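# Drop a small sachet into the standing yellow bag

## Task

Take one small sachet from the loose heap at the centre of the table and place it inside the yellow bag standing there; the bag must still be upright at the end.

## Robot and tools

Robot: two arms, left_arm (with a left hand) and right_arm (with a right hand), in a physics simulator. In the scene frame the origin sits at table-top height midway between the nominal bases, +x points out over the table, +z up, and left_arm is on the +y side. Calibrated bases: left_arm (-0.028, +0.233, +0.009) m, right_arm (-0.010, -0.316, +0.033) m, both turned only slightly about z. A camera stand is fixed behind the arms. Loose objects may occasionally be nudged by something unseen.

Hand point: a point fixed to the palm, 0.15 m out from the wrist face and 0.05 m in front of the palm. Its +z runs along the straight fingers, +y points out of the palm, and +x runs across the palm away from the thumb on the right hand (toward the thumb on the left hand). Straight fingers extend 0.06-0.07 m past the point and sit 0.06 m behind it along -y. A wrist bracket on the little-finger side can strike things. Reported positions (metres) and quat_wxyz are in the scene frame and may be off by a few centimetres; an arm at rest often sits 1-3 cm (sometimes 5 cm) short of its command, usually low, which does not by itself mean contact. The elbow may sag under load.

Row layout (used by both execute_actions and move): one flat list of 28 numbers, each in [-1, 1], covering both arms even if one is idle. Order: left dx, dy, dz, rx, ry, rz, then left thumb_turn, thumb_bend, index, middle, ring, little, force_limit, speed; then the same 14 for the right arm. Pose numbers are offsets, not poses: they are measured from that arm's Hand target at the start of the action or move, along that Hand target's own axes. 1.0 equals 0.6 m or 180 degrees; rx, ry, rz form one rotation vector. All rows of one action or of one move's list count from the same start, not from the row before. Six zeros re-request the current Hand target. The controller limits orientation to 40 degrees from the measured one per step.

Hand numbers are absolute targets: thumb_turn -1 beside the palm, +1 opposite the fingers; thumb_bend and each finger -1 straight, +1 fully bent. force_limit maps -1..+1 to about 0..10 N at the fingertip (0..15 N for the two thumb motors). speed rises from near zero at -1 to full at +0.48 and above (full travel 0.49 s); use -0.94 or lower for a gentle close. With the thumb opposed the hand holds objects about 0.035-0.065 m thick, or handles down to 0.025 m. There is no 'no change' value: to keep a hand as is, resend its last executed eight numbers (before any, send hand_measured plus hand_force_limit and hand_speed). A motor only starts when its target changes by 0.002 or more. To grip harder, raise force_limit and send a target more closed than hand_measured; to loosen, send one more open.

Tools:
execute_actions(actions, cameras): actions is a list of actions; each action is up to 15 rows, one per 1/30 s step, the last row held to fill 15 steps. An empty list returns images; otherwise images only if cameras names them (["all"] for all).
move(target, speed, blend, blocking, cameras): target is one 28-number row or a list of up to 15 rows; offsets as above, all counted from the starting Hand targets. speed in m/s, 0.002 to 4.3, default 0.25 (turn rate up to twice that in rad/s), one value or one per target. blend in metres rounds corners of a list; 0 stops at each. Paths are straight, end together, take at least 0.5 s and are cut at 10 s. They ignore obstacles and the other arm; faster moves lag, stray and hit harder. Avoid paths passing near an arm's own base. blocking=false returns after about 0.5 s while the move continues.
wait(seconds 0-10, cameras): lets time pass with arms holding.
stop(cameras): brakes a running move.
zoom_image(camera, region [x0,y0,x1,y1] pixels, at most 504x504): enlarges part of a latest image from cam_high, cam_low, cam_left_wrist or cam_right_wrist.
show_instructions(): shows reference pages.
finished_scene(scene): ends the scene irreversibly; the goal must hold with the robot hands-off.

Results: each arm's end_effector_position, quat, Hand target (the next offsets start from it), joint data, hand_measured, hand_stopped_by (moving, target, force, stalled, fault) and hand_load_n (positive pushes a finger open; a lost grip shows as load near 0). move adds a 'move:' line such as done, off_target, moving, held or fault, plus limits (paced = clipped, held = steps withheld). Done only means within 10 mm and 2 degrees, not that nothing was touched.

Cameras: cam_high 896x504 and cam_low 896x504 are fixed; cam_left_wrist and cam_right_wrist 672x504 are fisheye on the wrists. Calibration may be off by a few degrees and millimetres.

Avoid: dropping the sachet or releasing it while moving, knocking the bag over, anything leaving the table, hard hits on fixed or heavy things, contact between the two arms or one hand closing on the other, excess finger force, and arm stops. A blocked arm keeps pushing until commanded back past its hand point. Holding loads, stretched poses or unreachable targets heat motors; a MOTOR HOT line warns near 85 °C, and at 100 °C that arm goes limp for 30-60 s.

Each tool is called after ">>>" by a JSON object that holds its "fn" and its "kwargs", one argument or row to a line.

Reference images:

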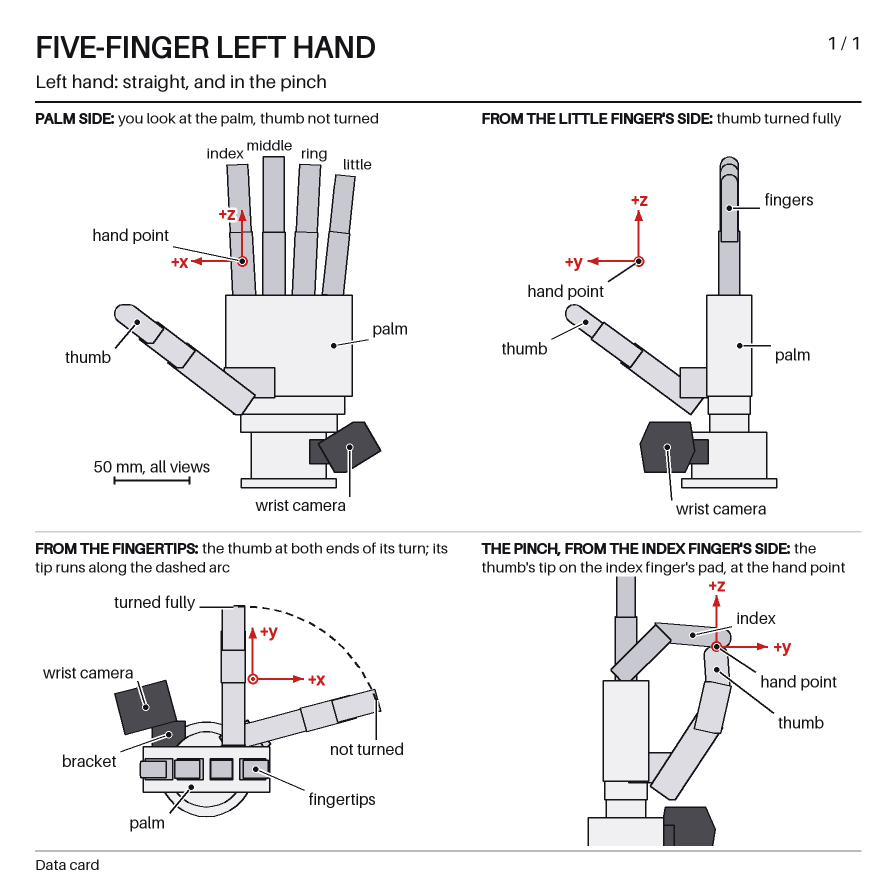

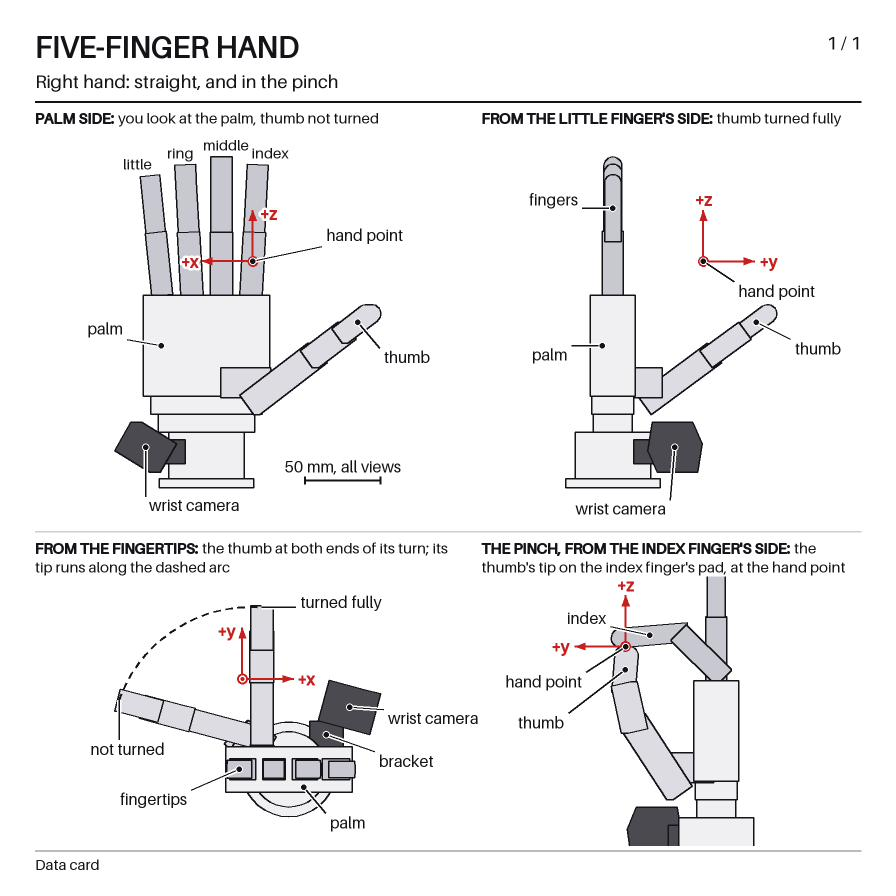

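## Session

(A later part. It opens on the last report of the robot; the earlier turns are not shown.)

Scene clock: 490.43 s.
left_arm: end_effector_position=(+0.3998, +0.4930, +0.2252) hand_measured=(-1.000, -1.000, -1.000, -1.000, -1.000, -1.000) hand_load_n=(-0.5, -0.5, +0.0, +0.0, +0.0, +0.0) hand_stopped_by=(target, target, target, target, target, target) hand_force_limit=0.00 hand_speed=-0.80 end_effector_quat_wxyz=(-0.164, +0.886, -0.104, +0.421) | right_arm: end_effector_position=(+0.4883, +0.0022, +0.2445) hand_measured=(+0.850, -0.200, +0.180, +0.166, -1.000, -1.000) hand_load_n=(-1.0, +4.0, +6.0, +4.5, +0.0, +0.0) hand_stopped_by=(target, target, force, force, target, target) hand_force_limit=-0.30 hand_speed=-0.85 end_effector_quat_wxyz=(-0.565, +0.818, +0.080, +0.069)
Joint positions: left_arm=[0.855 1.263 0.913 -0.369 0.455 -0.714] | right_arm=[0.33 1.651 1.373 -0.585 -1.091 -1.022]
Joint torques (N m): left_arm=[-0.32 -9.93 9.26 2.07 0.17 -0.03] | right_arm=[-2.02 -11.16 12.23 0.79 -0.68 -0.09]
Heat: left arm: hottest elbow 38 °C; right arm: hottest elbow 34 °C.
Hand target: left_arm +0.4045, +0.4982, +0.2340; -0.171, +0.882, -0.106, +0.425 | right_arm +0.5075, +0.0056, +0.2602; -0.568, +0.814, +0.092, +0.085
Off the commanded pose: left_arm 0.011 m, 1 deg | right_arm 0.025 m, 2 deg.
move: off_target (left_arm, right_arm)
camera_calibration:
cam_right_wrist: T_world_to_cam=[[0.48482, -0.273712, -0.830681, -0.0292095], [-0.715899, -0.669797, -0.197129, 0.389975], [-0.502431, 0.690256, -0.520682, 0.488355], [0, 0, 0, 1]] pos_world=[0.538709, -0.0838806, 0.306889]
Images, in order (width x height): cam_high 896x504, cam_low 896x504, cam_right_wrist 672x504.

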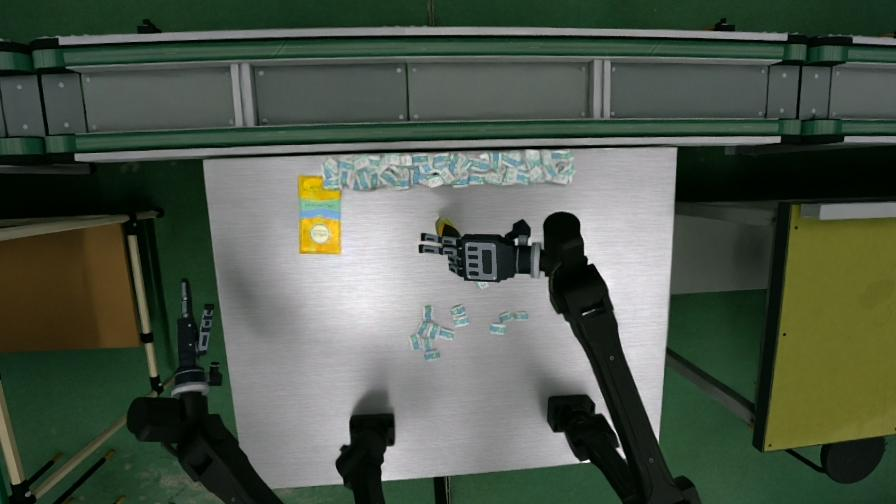

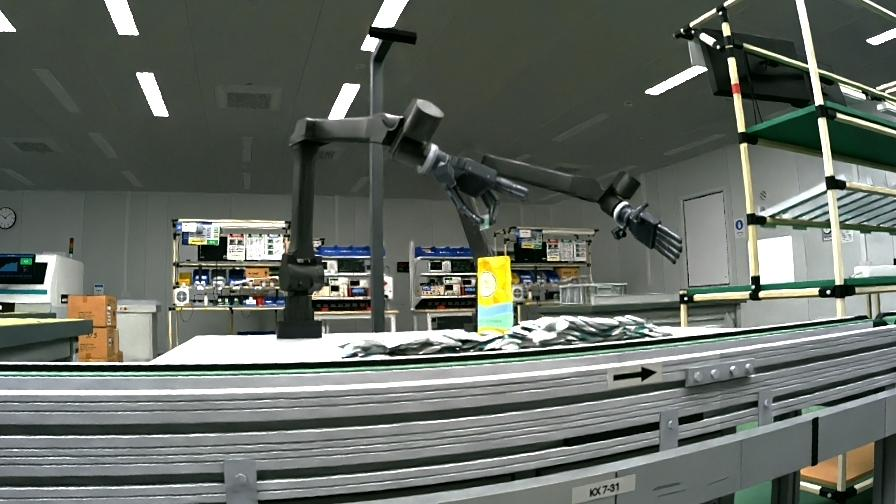

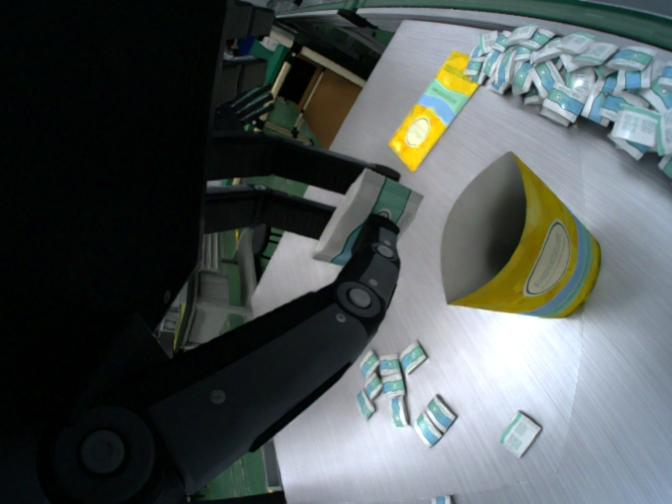

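>>> {"fn": "move", "kwargs": {
  "target": [0,0,0,0,0,0,-1,-1,-1,-1,-1,-1,0,-0.8,-0.0362,0.0928,0.0363,0,0,0,0.85,-0.2,0.35,0.35,-1,-1,-0.3,-0.85],
  "speed": 0.08,
  "cameras": ["cam_right_wrist","cam_low"]
}}

>>> {"fn": "zoom_image", "kwargs": {
  "camera": "cam_low",
  "region": [420, 140, 580, 350]
}}

Scene clock: 499.63 s.
left_arm: end_effector_position=(+0.3998, +0.4930, +0.2252) hand_measured=(-1.000, -1.000, -1.000, -1.000, -1.000, -1.000) hand_load_n=(+0.0, +0.0, +0.0, +0.0, +0.0, +0.0) hand_stopped_by=(target, target, target, target, target, target) hand_force_limit=0.00 hand_speed=-0.80 end_effector_quat_wxyz=(-0.164, +0.886, -0.104, +0.421) | right_arm: end_effector_position=(+0.4984, +0.0053, +0.2064) hand_measured=(+0.850, -0.200, +0.180, +0.166, -1.000, -1.000) hand_load_n=(-1.0, +4.0, +6.0, +4.5, +0.0, +0.0) hand_stopped_by=(target, target, force, force, target, target) hand_force_limit=-0.30 hand_speed=-0.85 end_effector_quat_wxyz=(-0.568, +0.813, +0.090, +0.085)
Joint positions: left_arm=[0.855 1.263 0.913 -0.369 0.455 -0.714] | right_arm=[0.33 1.695 1.315 -0.446 -1.091 -1.024]
Joint torques (N m): left_arm=[-0.85 -9.41 9.29 1.96 0.23 -0.07] | right_arm=[-1.55 -11.81 7.45 1.98 -0.55 -0.05]
Heat: left arm: hottest elbow 38 °C; right arm: hottest elbow 36 °C.
Hand target: left_arm +0.4045, +0.4982, +0.2340; -0.171, +0.882, -0.106, +0.425 | right_arm +0.5010, +0.0060, +0.1970; -0.568, +0.813, +0.092, +0.086
Off the commanded pose: left_arm 0.011 m, 1 deg | right_arm 0.010 m, 0 deg.
move: off_target (left_arm)
camera_calibration:
cam_right_wrist: T_world_to_cam=[[0.515542, -0.264419, -0.815045, -0.0836318], [-0.707531, -0.667913, -0.23085, 0.394574], [-0.483338, 0.695683, -0.531422, 0.464185], [0, 0, 0, 1]] pos_world=[0.546648, -0.0814983, 0.269602]
Images, in order (width x height): cam_low 896x504, cam_right_wrist 672x504.

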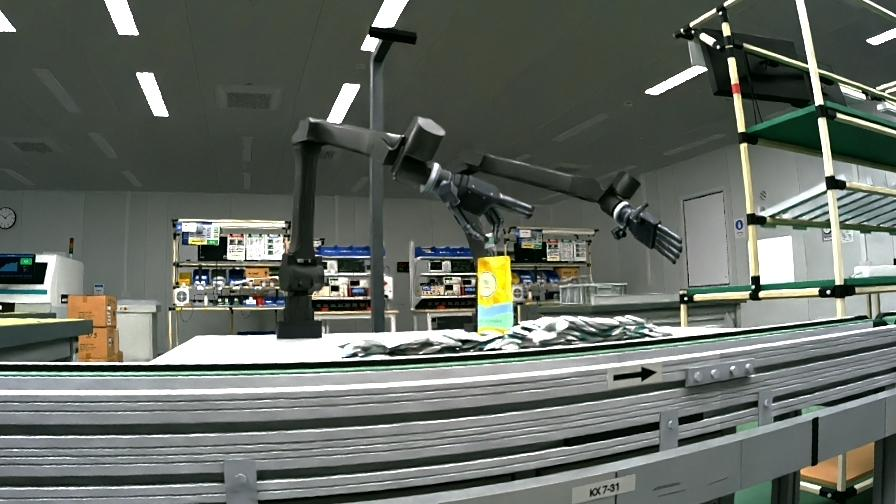

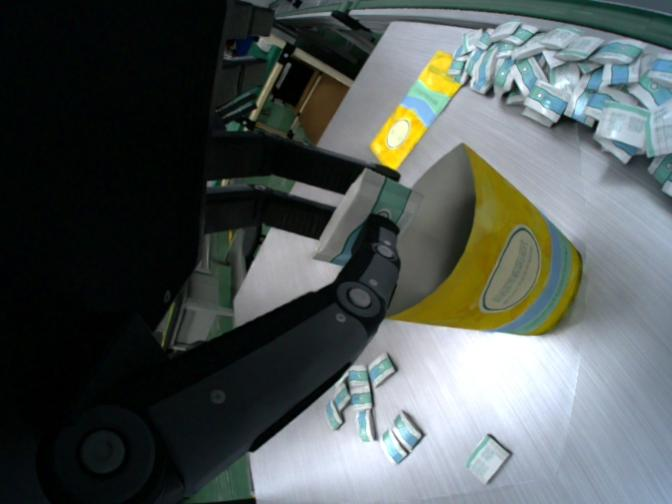

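Scaled by 2.400.

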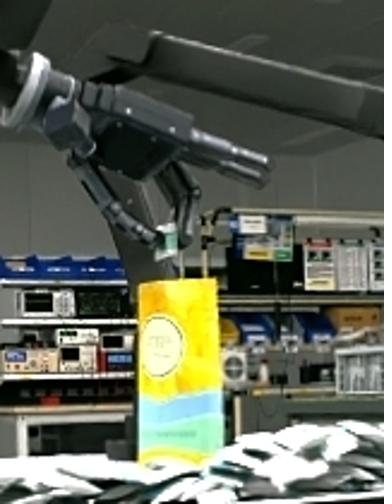

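>>> {"fn": "move", "kwargs": {
  "target": [0,0,0,0,0,0,-1,-1,-1,-1,-1,-1,0,-0.8,-0.0028,0.0128,0.0127,0,0,0,0.85,-0.2,0.35,0.35,-1,-1,-0.3,-0.85],
  "speed": 0.06,
  "cameras": ["cam_right_wrist","cam_low"]
}}

>>> {"fn": "zoom_image", "kwargs": {
  "camera": "cam_low",
  "region": [440, 200, 540, 350]
}}

Scene clock: 508.07 s.
left_arm: end_effector_position=(+0.3998, +0.4930, +0.2252) hand_measured=(-1.000, -1.000, -1.000, -1.000, -1.000, -1.000) hand_load_n=(+0.0, +0.0, +0.0, +0.0, +0.0, +0.0) hand_stopped_by=(target, target, target, target, target, target) hand_force_limit=0.00 hand_speed=-0.80 end_effector_quat_wxyz=(-0.164, +0.886, -0.104, +0.421) | right_arm: end_effector_position=(+0.5021, +0.0063, +0.1984) hand_measured=(+0.850, -0.200, +0.180, +0.166, -1.000, -1.000) hand_load_n=(-1.0, +4.0, +6.0, +5.0, +0.0, +0.0) hand_stopped_by=(target, target, force, force, target, target) hand_force_limit=-0.30 hand_speed=-0.85 end_effector_quat_wxyz=(-0.568, +0.812, +0.093, +0.091)
Joint positions: left_arm=[0.855 1.263 0.913 -0.369 0.455 -0.714] | right_arm=[0.33 1.706 1.305 -0.411 -1.087 -1.024]
Joint torques (N m): left_arm=[-0.97 -9.23 9.18 2.02 0.16 -0.05] | right_arm=[-1.08 -11.52 7.28 1.99 -0.48 0.06]
Heat: left arm: hottest elbow 38 °C; right arm: hottest elbow 35 °C.
Hand target: left_arm +0.4045, +0.4982, +0.2340; -0.171, +0.882, -0.106, +0.425 | right_arm +0.5014, +0.0105, +0.1868; -0.568, +0.814, +0.092, +0.085
Off the commanded pose: left_arm 0.011 m, 1 deg | right_arm 0.012 m, 1 deg.
move: off_target (left_arm, right_arm)
camera_calibration:
cam_right_wrist: T_world_to_cam=[[0.526288, -0.264029, -0.808276, -0.0984957], [-0.705526, -0.666166, -0.241777, 0.397099], [-0.47461, 0.697504, -0.536875, 0.457677], [0, 0, 0, 1]] pos_world=[0.549219, -0.0807034, 0.262113]
Images, in order (width x height): cam_low 896x504, cam_right_wrist 672x504.

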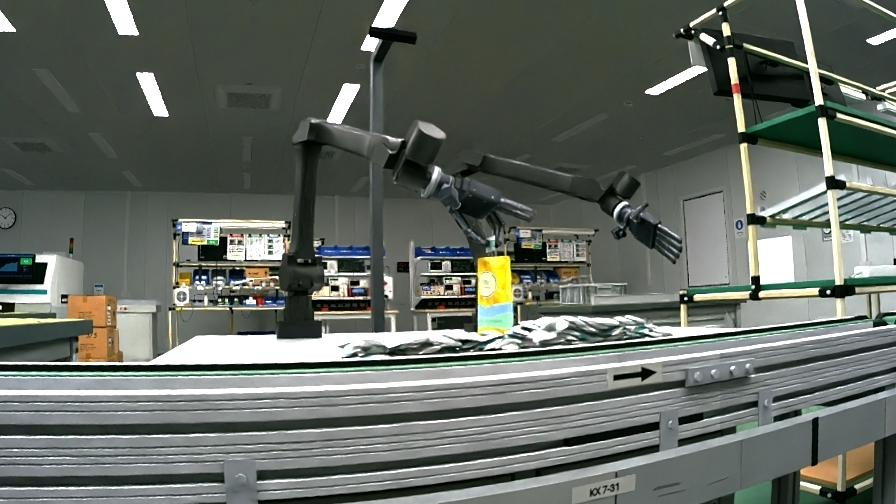

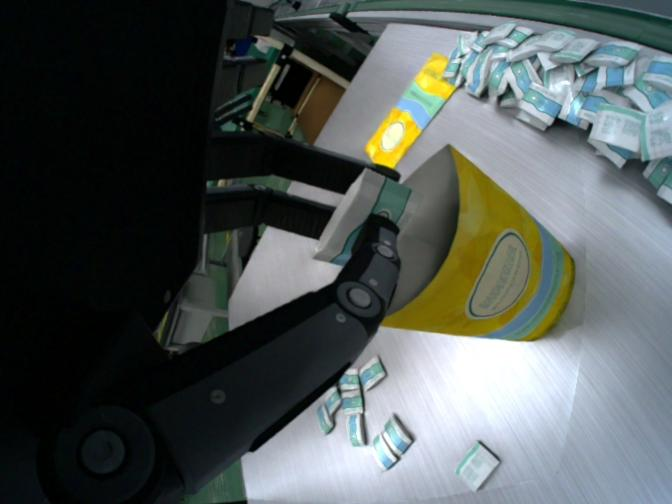

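Scaled by 3.360.

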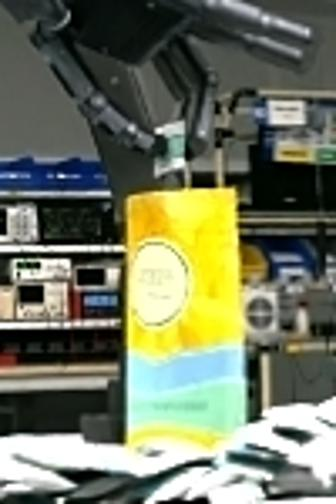

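>>> {"fn": "move", "kwargs": {
  "target": [0,0,0,0,0,0,-1,-1,-1,-1,-1,-1,0,-0.8,-0.0067,-0.0015,0.0088,0,0,0,0.85,-0.2,0.35,0.35,-1,-1,-0.3,-0.85],
  "speed": 0.06,
  "cameras": ["cam_right_wrist","cam_low"]
}}

>>> {"fn": "zoom_image", "kwargs": {
  "camera": "cam_low",
  "region": [440, 200, 540, 350]
}}

Scene clock: 512.30 s.
left_arm: end_effector_position=(+0.3998, +0.4930, +0.2252) hand_measured=(-1.000, -1.000, -1.000, -1.000, -1.000, -1.000) hand_load_n=(-0.5, +0.0, +0.0, +0.0, +0.0, +0.0) hand_stopped_by=(target, target, target, target, target, target) hand_force_limit=0.00 hand_speed=-0.80 end_effector_quat_wxyz=(-0.164, +0.886, -0.104, +0.421) | right_arm: end_effector_position=(+0.4993, +0.0119, +0.1948) hand_measured=(+0.850, -0.200, +0.180, +0.166, -1.000, -1.000) hand_load_n=(-1.0, +4.0, +6.0, +5.0, +0.0, +0.0) hand_stopped_by=(target, target, force, force, target, target) hand_force_limit=-0.30 hand_speed=-0.85 end_effector_quat_wxyz=(-0.568, +0.812, +0.096, +0.092)
Joint positions: left_arm=[0.855 1.263 0.913 -0.369 0.455 -0.714] | right_arm=[0.342 1.706 1.293 -0.387 -1.079 -1.016]
Joint torques (N m): left_arm=[0.5 -10.23 9.2 2.22 0.2 -0.02] | right_arm=[-1.08 -11.87 7.21 1.96 -0.46 0.13]
Heat: left arm: hottest elbow 38 °C; right arm: hottest elbow 35 °C.
Hand target: left_arm +0.4045, +0.4982, +0.2340; -0.171, +0.882, -0.106, +0.425 | right_arm +0.4978, +0.0155, +0.1850; -0.568, +0.814, +0.092, +0.086
Off the commanded pose: left_arm 0.011 m, 1 deg | right_arm 0.011 m, 1 deg.
move: off_target (left_arm, right_arm)
camera_calibration:
cam_right_wrist: T_world_to_cam=[[0.532212, -0.262909, -0.804754, -0.102133], [-0.701523, -0.669078, -0.245358, 0.396742], [-0.473936, 0.695136, -0.540528, 0.450987], [0, 0, 0, 1]] pos_world=[0.546419, -0.0748973, 0.258923]
Images, in order (width x height): cam_low 896x504, cam_right_wrist 672x504.

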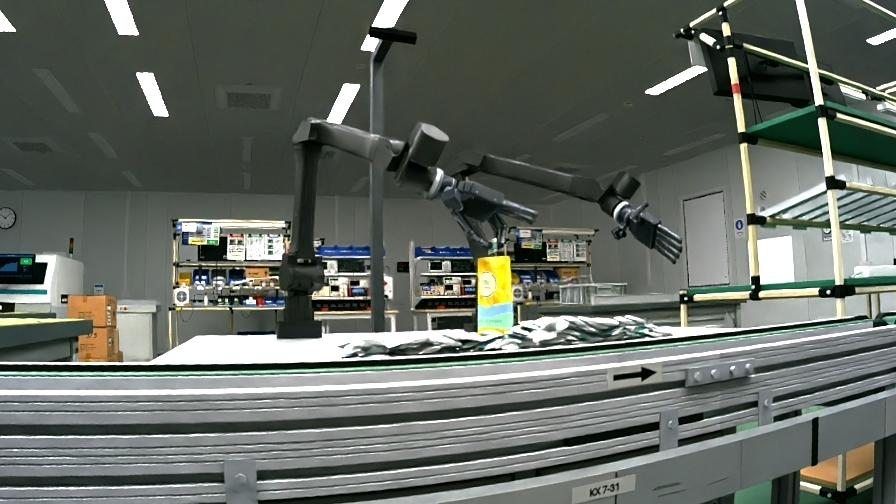

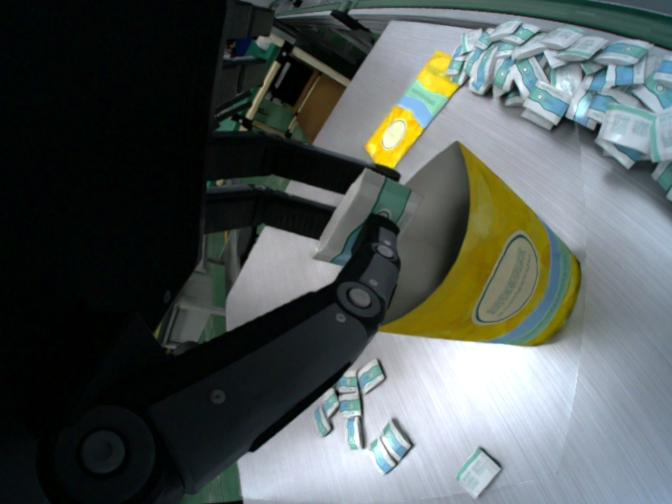

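Scaled by 3.360.

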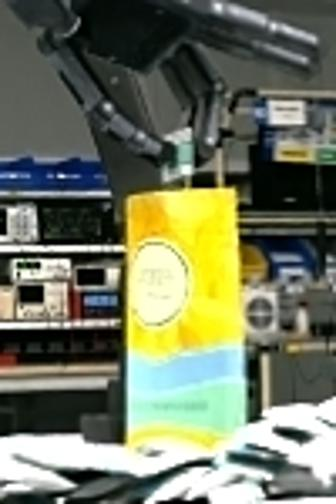

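>>> {"fn": "move", "kwargs": {
  "target": [0,0,0,0,0,0,-1,-1,-1,-1,-1,-1,0,-0.8,0,0,0,0,0,0,0.85,-0.2,-0.4,-0.4,-1,-1,-0.3,0.3],
  "speed": 0.06,
  "cameras": ["cam_right_wrist","cam_low"]
}}

>>> {"fn": "zoom_image", "kwargs": {
  "camera": "cam_low",
  "region": [440, 200, 540, 350]
}}

Scene clock: 514.47 s.
left_arm: end_effector_position=(+0.3998, +0.4930, +0.2252) hand_measured=(-1.000, -1.000, -1.000, -1.000, -1.000, -1.000) hand_load_n=(-0.5, +0.0, -0.5, +0.0, +0.0, +0.0) hand_stopped_by=(target, target, target, target, target, target) hand_force_limit=0.00 hand_speed=-0.80 end_effector_quat_wxyz=(-0.164, +0.886, -0.104, +0.421) | right_arm: end_effector_position=(+0.4994, +0.0119, +0.1948) hand_measured=(+0.850, -0.200, -0.400, -0.400, -1.000, -1.000) hand_load_n=(+0.0, +0.0, +0.0, +0.0, +0.0, +0.0) hand_stopped_by=(target, target, target, target, target, target) hand_force_limit=-0.30 hand_speed=0.30 end_effector_quat_wxyz=(-0.568, +0.812, +0.096, +0.092)
Joint positions: left_arm=[0.855 1.263 0.913 -0.369 0.455 -0.714] | right_arm=[0.342 1.706 1.293 -0.387 -1.079 -1.015]
Joint torques (N m): left_arm=[-0.21 -8.94 9.22 2.07 0.19 0] | right_arm=[-1.14 -11.87 7.19 1.99 -0.48 0.14]
Heat: left arm: hottest elbow 38 °C; right arm: hottest elbow 35 °C.
Hand target: left_arm +0.4045, +0.4982, +0.2340; -0.171, +0.882, -0.106, +0.425 | right_arm +0.4977, +0.0154, +0.1850; -0.568, +0.814, +0.092, +0.086
Off the commanded pose: left_arm 0.011 m, 1 deg | right_arm 0.011 m, 1 deg.
move: off_target (left_arm, right_arm)
camera_calibration:
cam_right_wrist: T_world_to_cam=[[0.531912, -0.26324, -0.804844, -0.10197], [-0.701895, -0.668767, -0.245141, 0.396911], [-0.473722, 0.69531, -0.540492, 0.450873], [0, 0, 0, 1]] pos_world=[0.546418, -0.0748977, 0.258923]
Images, in order (width x height): cam_low 896x504, cam_right_wrist 672x504.

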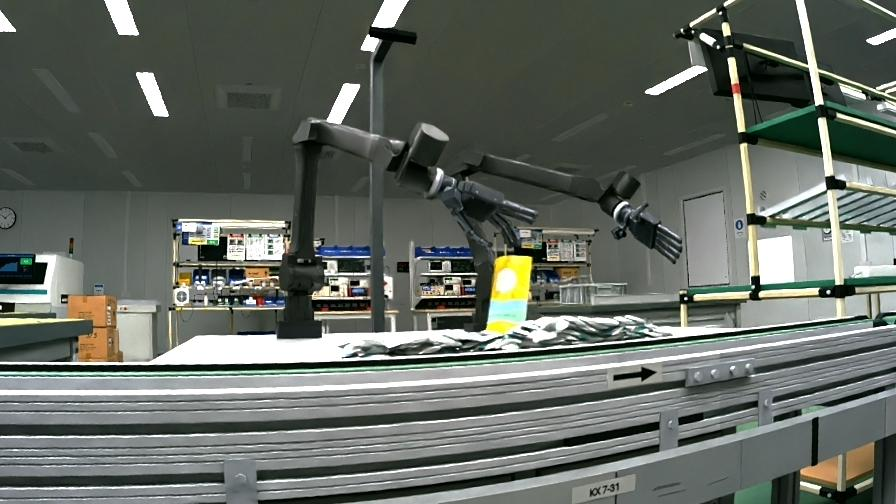

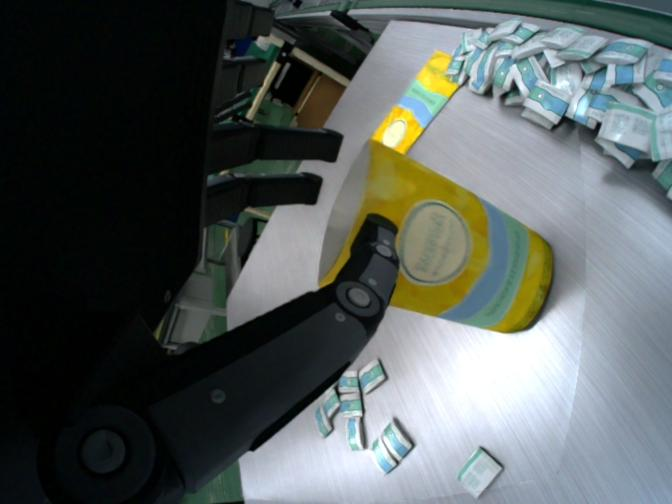

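Scaled by 3.360.

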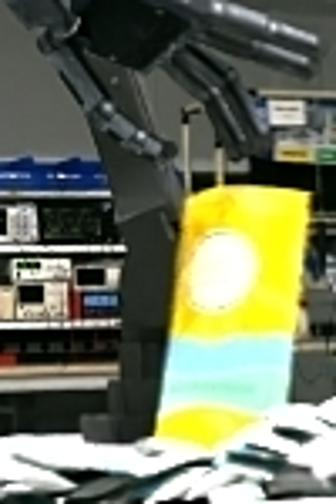

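>>> {"fn": "wait", "kwargs": {
  "seconds": 0.1,
  "cameras": ["cam_low","cam_high","cam_right_wrist"]
}}

>>> {"fn": "zoom_image", "kwargs": {
  "camera": "cam_low",
  "region": [440, 200, 540, 350]
}}

>>> {"fn": "zoom_image", "kwargs": {
  "camera": "cam_high",
  "region": [380, 180, 520, 300]
}}

Scene clock: 515.27 s.
left_arm: end_effector_position=(+0.3998, +0.4930, +0.2252) hand_measured=(-1.000, -1.000, -1.000, -1.000, -1.000, -1.000) hand_load_n=(-0.5, +0.0, +0.0, +0.0, +0.0, +0.0) hand_stopped_by=(target, target, target, target, target, target) hand_force_limit=0.00 hand_speed=-0.80 end_effector_quat_wxyz=(-0.164, +0.886, -0.104, +0.421) | right_arm: end_effector_position=(+0.4994, +0.0119, +0.1948) hand_measured=(+0.850, -0.200, -0.400, -0.400, -1.000, -1.000) hand_load_n=(+0.0, +0.0, +0.0, -0.5, -0.5, +0.0) hand_stopped_by=(target, target, target, target, target, target) hand_force_limit=-0.30 hand_speed=0.30 end_effector_quat_wxyz=(-0.568, +0.812, +0.096, +0.092)
Joint positions: left_arm=[0.855 1.263 0.913 -0.369 0.455 -0.714] | right_arm=[0.342 1.706 1.293 -0.387 -1.079 -1.015]
Joint torques (N m): left_arm=[-1.14 -9.52 9.4 1.87 0.19 0.02] | right_arm=[-1.08 -11.87 7.2 1.98 -0.48 0.14]
Heat: left arm: hottest elbow 38 °C; right arm: hottest elbow 35 °C.
Hand target: left_arm +0.4045, +0.4982, +0.2340; -0.171, +0.882, -0.106, +0.425 | right_arm +0.4977, +0.0154, +0.1850; -0.568, +0.814, +0.092, +0.086
Off the commanded pose: left_arm 0.011 m, 1 deg | right_arm 0.011 m, 1 deg.
wait: 0.10 s; at rest from the start
camera_calibration:
cam_right_wrist: T_world_to_cam=[[0.531912, -0.26324, -0.804844, -0.10197], [-0.701895, -0.668767, -0.245141, 0.396911], [-0.473722, 0.69531, -0.540492, 0.450873], [0, 0, 0, 1]] pos_world=[0.546418, -0.0748977, 0.258923]
Images, in order (width x height): cam_high 896x504, cam_low 896x504, cam_right_wrist 672x504.

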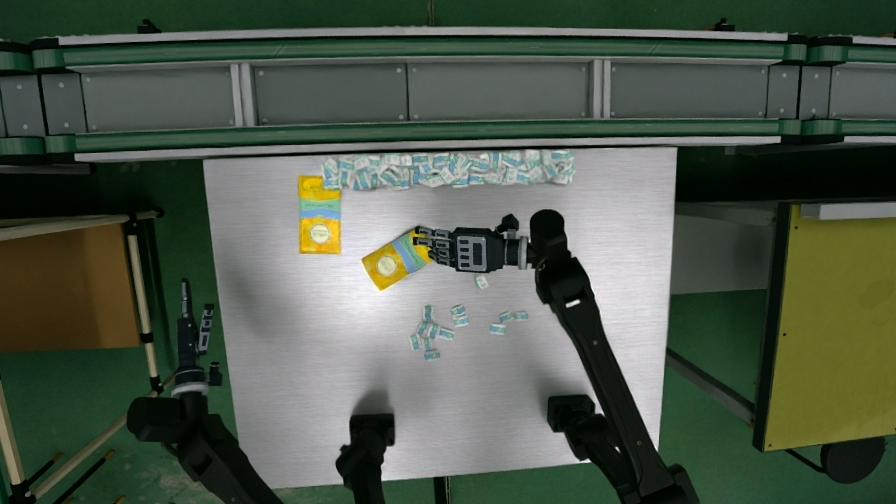

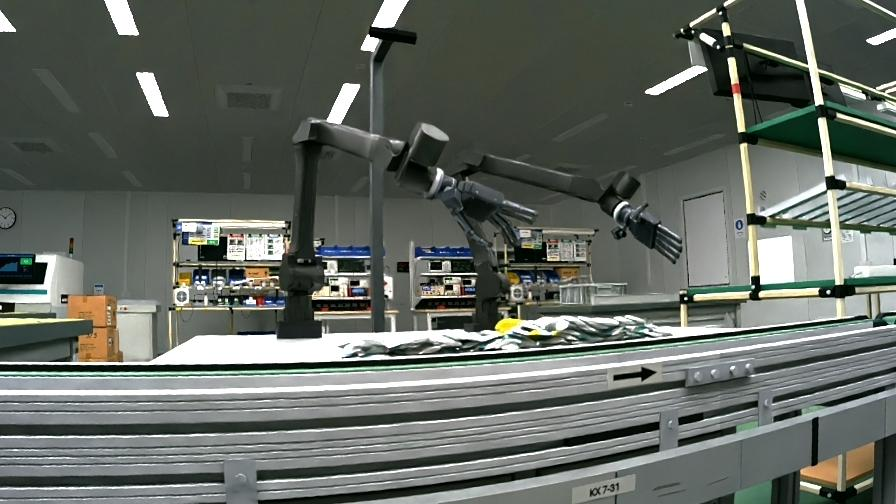

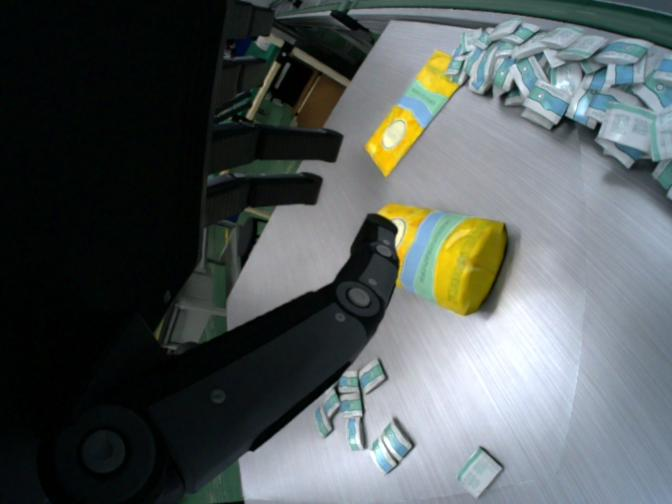

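Scaled by 3.360.

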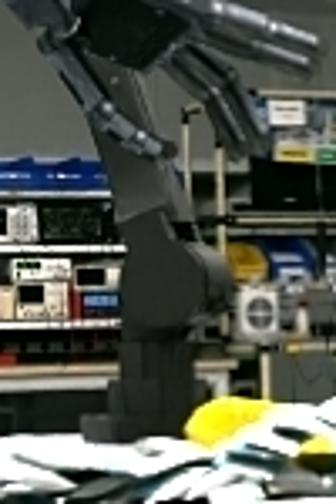

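Scaled by 3.600.

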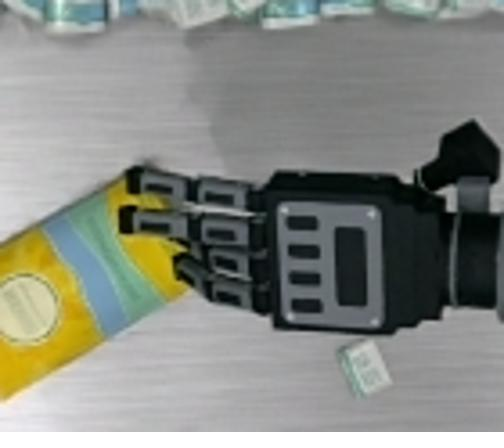

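>>> {"fn": "move", "kwargs": {
  "target": [
    [0,0,0,0,0,0,-1,-1,-1,-1,-1,-1,0,-0.8,0.0467,-0.174,-0.0655,0,0,0,0.85,-0.2,-0.4,-0.4,-1,-1,-0.3,0.3],
    [0,0,0,0,0,0,-1,-1,-1,-1,-1,-1,0,-0.8,-0.0582,-0.0448,-0.483,0,0,0,0.85,-0.2,-0.4,-0.4,-1,-1,-0.3,0.3]
  ],
  "speed": 0.3,
  "blend": [0.03,0],
  "cameras": ["all"]
}}

>>> {"fn": "zoom_image", "kwargs": {
  "camera": "cam_high",
  "region": [340, 190, 520, 320]
}}

Scene clock: 523.90 s.
left_arm: end_effector_position=(+0.3998, +0.4930, +0.2252) hand_measured=(-1.000, -1.000, -1.000, -1.000, -1.000, -1.000) hand_load_n=(+0.0, +0.0, +0.0, -0.5, +0.0, +0.0) hand_stopped_by=(target, target, target, target, target, target) hand_force_limit=0.00 hand_speed=-0.80 end_effector_quat_wxyz=(-0.164, +0.886, -0.104, +0.421) | right_arm: end_effector_position=(+0.4336, -0.2492, +0.2868) hand_measured=(+0.850, -0.200, -0.400, -0.400, -1.000, -1.000) hand_load_n=(+0.0, +0.0, +0.0, +0.0, +0.0, +0.0) hand_stopped_by=(target, target, target, target, target, target) hand_force_limit=-0.30 hand_speed=0.30 end_effector_quat_wxyz=(-0.558, +0.822, +0.057, +0.097)
Joint positions: left_arm=[0.855 1.263 0.913 -0.369 0.455 -0.714] | right_arm=[-0.176 1.578 1.441 -1.689 -1.19 -2.085]
Joint torques (N m): left_arm=[0.15 -9.82 9.33 1.96 0.15 0.01] | right_arm=[-1.03 -9.76 10.96 -0.8 -0.72 -0.11]
Heat: left arm: hottest elbow 38 °C; right arm: hottest elbow 35 °C.
Hand target: left_arm +0.4045, +0.4982, +0.2340; -0.171, +0.882, -0.106, +0.425 | right_arm +0.4471, -0.2495, +0.2997; -0.568, +0.814, +0.092, +0.086
Off the commanded pose: left_arm 0.011 m, 1 deg | right_arm 0.019 m, 5 deg.
joint sent to its limit (right arm) — joint 4 (wrist pitch), lower limit. The joint targets are off in orientation, not in position.
move: off_target (left_arm, right_arm)
camera_calibration:
cam_right_wrist: T_world_to_cam=[[0.480347, -0.316241, -0.818082, -0.0487267], [-0.757514, -0.619723, -0.205221, 0.223542], [-0.442085, 0.718286, -0.537239, 0.642035], [0, 0, 0, 1]] pos_world=[0.476576, -0.33804, 0.350939]

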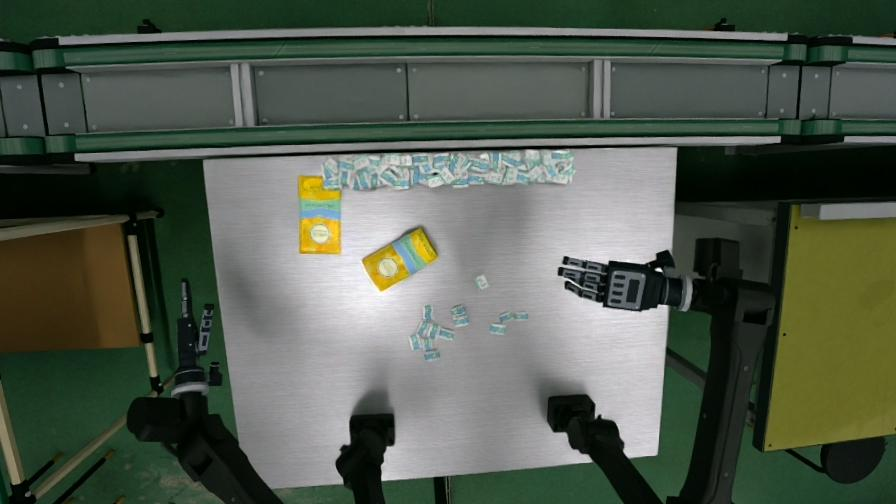

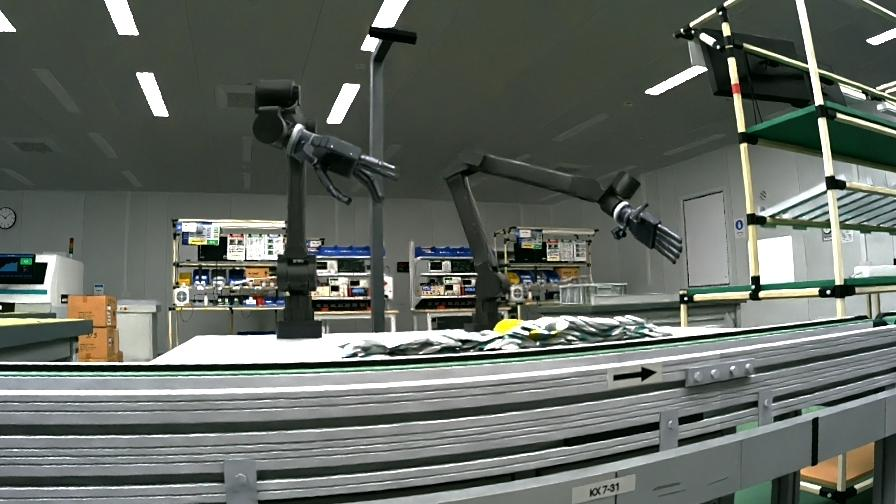

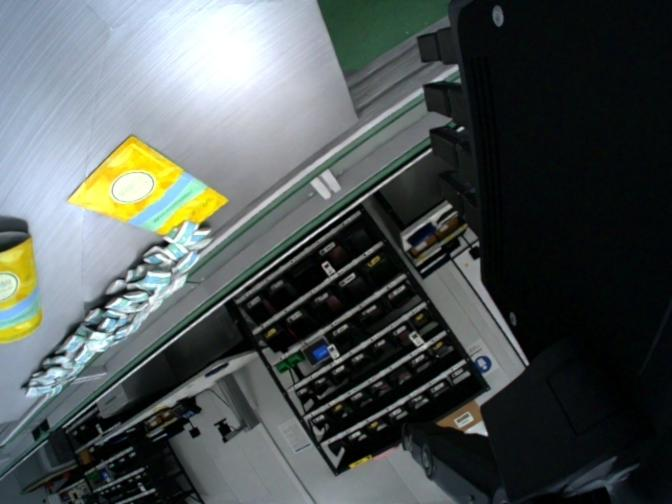

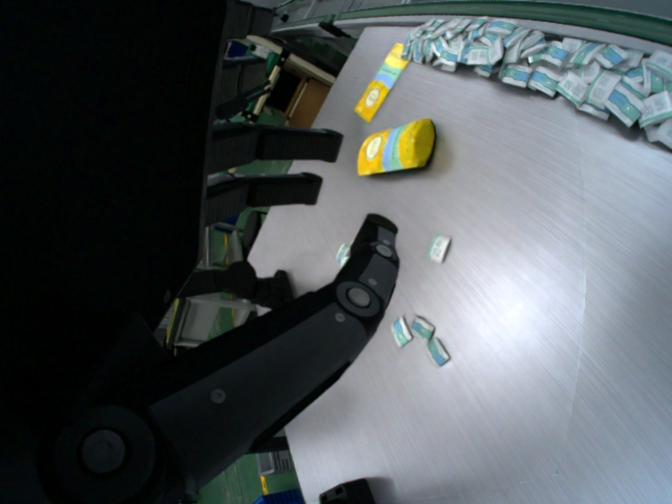

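Scaled by 2.800.

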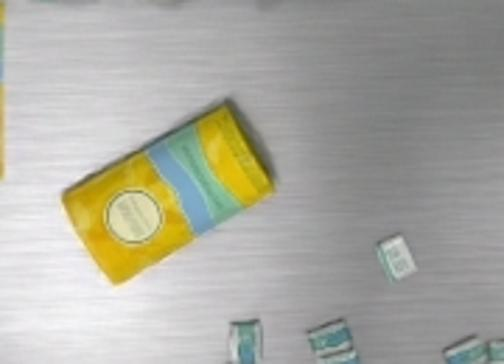

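>>> {"fn": "move", "kwargs": {
  "target": [0.056,0.3885,-0.0963,-0.0887,-0.2918,-0.1216,-1,-1,-1,-1,-1,-1,0,0.3,0,0,-0.15,0,0,0,0.85,-0.2,-0.4,-0.4,-1,-1,-0.3,0.3],
  "speed": 0.3,
  "cameras": ["all"]
}}

Scene clock: 553.60 s.
left_arm: end_effector_position=(+0.3552, +0.2606, +0.1880) hand_measured=(-1.000, -1.000, -1.000, -1.000, -1.000, -1.000) hand_load_n=(+0.0, +0.0, +0.0, +0.0, +0.0, +0.0) hand_stopped_by=(target, target, target, target, target, target) hand_force_limit=0.00 hand_speed=0.30 end_effector_quat_wxyz=(+0.001, +0.996, +0.087, -0.008) | right_arm: end_effector_position=(+0.4367, -0.3278, +0.3037) hand_measured=(+0.850, -0.200, -0.400, -0.400, -1.000, -1.000) hand_load_n=(+0.0, +0.0, +0.0, +0.0, +0.0, +0.0) hand_stopped_by=(target, target, target, target, target, target) hand_force_limit=-0.30 hand_speed=0.30 end_effector_quat_wxyz=(-0.518, +0.841, +0.014, +0.156)
Joint positions: left_arm=[0.255 1.285 1.112 -1.414 -0.001 -1.512] | right_arm=[-0.334 1.541 1.472 -1.689 -1.134 -2.085]
Joint torques (N m): left_arm=[-0.26 -7.3 10.25 0.2 0.01 -0.02] | right_arm=[-1.96 -11.52 11.17 -0.66 -0.71 0.1]
Heat: left arm: hottest elbow 38 °C; right arm: hottest elbow 40 °C.
Hand target: left_arm +0.3702, +0.2605, +0.2001; +0.000, +0.996, +0.088, +0.000 | right_arm +0.4440, -0.3341, +0.3302; -0.568, +0.814, +0.092, +0.086
Off the commanded pose: left_arm 0.019 m, 1 deg | right_arm 0.028 m, 14 deg.
joint sent to its limit (right arm) — joint 4 (wrist pitch), lower limit. The joint targets are off in orientation, not in position.
move: off_target (left_arm, right_arm)
camera_calibration:
cam_left_wrist: T_world_to_cam=[[0.10189, 0.992944, -0.0606767, -0.278563], [0.8788, -0.0612583, 0.473242, -0.38483], [0.466186, -0.101541, -0.87884, 0.144052], [0, 0, 0, 1]] pos_world=[0.299416, 0.267651, 0.291814]
cam_right_wrist: T_world_to_cam=[[0.465377, -0.442481, -0.766573, -0.111689], [-0.830295, -0.518294, -0.204892, 0.245725], [-0.30665, 0.731834, -0.608592, 0.675904], [0, 0, 0, 1]] pos_world=[0.463267, -0.416712, 0.37608]

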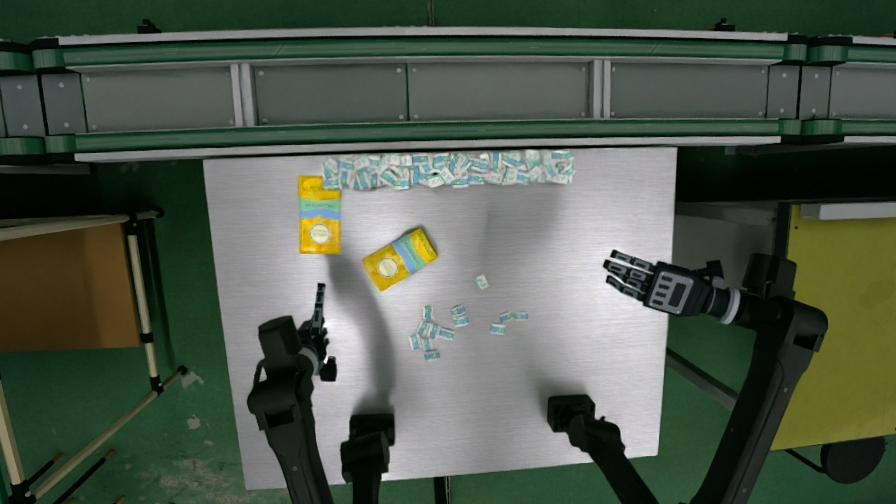

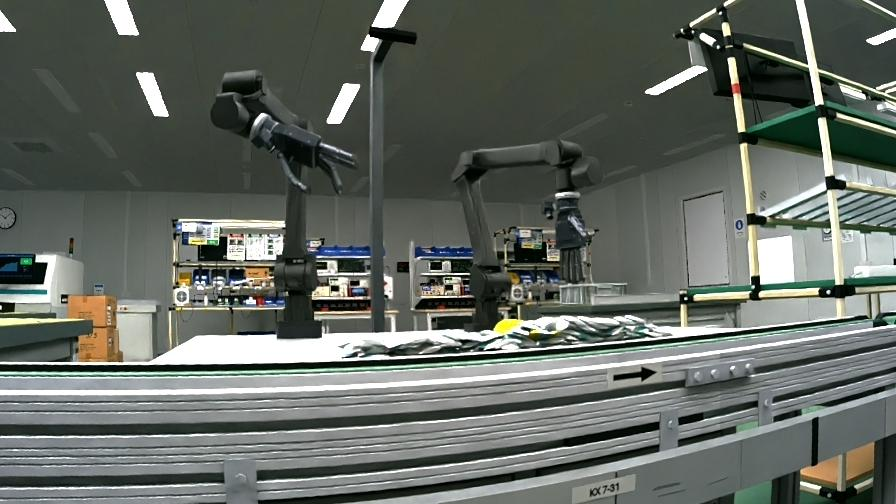

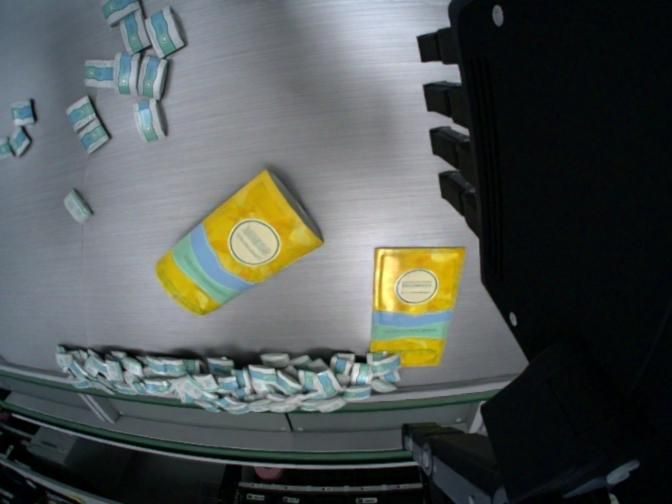

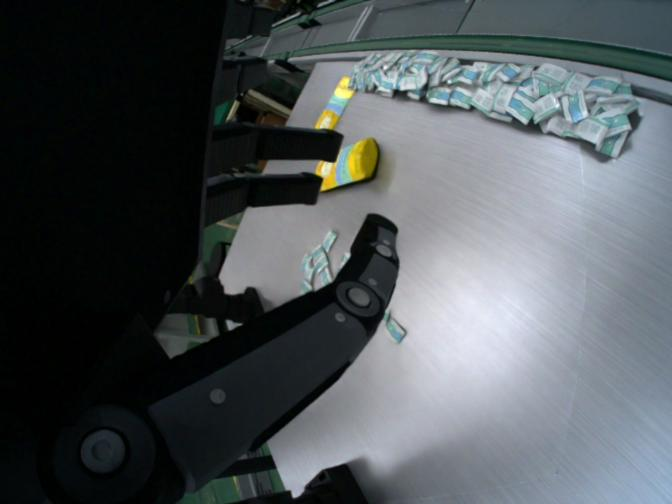

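>>> {"fn": "zoom_image", "kwargs": {
  "camera": "cam_left_wrist",
  "region": [130, 140, 350, 330]
}}

Scaled by 2.291 from the camera's 672x504 image, which has a finer 960x720 frame.

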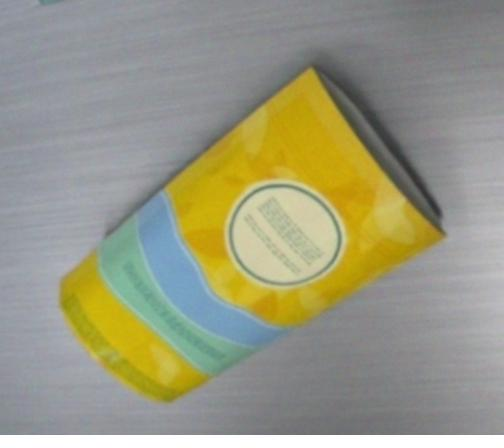

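>>> {"fn": "move", "kwargs": {
  "target": [0.0257,0.0273,0.1667,0,0,-0.0778,1,-0.5,0,0,1,1,-0.3,0,0,0,0,-0.0473,0.1765,0.0665,0.85,-0.2,-0.4,-0.4,-1,-1,-0.3,0.3],
  "speed": 0.2,
  "cameras": ["cam_left_wrist","cam_high"]
}}

Scene clock: 561.80 s.
left_arm: end_effector_position=(+0.3881, +0.2516, +0.1099) hand_measured=(+1.000, -0.500, +0.000, +0.000, +1.000, +1.000) hand_load_n=(+0.0, +0.0, +0.0, +0.0, +0.0, +0.0) hand_stopped_by=(target, target, target, target, target, target) hand_force_limit=-0.30 hand_speed=0.00 end_effector_quat_wxyz=(+0.000, +0.978, +0.210, +0.007) | right_arm: end_effector_position=(+0.4460, -0.3329, +0.3261) hand_measured=(+0.850, -0.200, -0.400, -0.400, -1.000, -1.000) hand_load_n=(+0.0, +0.0, +0.0, +0.0, +0.0, +0.0) hand_stopped_by=(target, target, target, target, target, target) hand_force_limit=-0.30 hand_speed=0.30 end_effector_quat_wxyz=(-0.518, +0.805, -0.157, +0.244)
Joint positions: left_arm=[0.187 1.368 0.974 -1.162 0 -1.827] | right_arm=[-0.364 1.293 1.217 -0.919 -1.147 -1.2]
Joint torques (N m): left_arm=[-0.85 -8.23 6.17 0.84 -0.01 -0.06] | right_arm=[-1.96 -9.41 7.6 1.68 -0.58 0.13]
Heat: left arm: hottest elbow 37 °C; right arm: hottest elbow 39 °C.
Hand target: left_arm +0.3883, +0.2471, +0.1002; +0.000, +0.978, +0.209, +0.000 | right_arm +0.4440, -0.3341, +0.3302; -0.516, +0.804, -0.157, +0.252
Off the commanded pose: left_arm 0.011 m, 1 deg | right_arm 0.005 m, 1 deg.
move: off_target (left_arm)
camera_calibration:
cam_left_wrist: T_world_to_cam=[[-0.142912, 0.988185, -0.0553739, -0.181989], [0.852993, 0.15135, 0.499497, -0.423697], [0.501976, 0.0241506, -0.864544, 0.0120916], [0, 0, 0, 1]] pos_world=[0.329332, 0.243673, 0.212011]
Images, in order (width x height): cam_high 896x504, cam_left_wrist 672x504.

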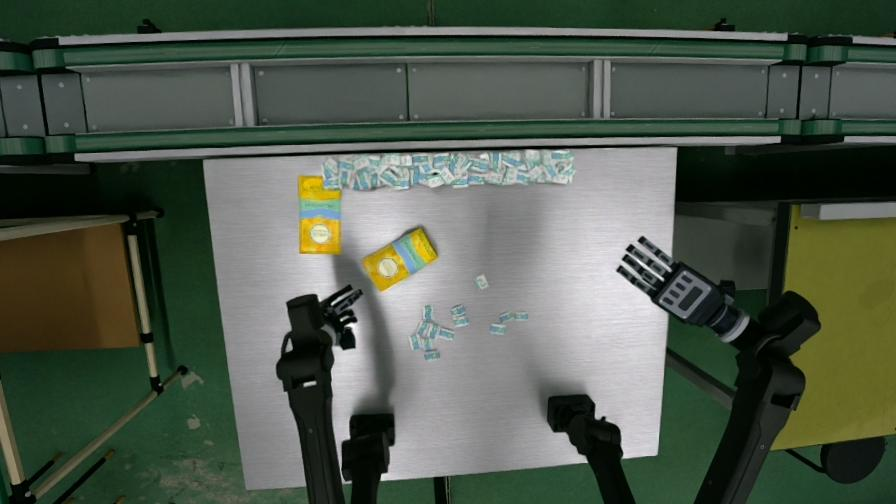

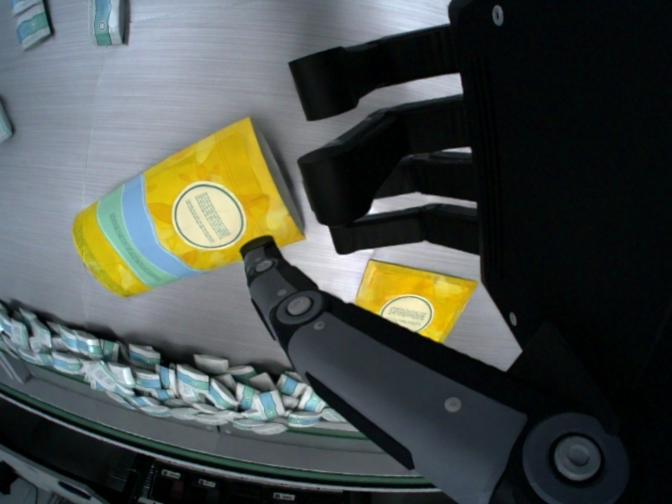

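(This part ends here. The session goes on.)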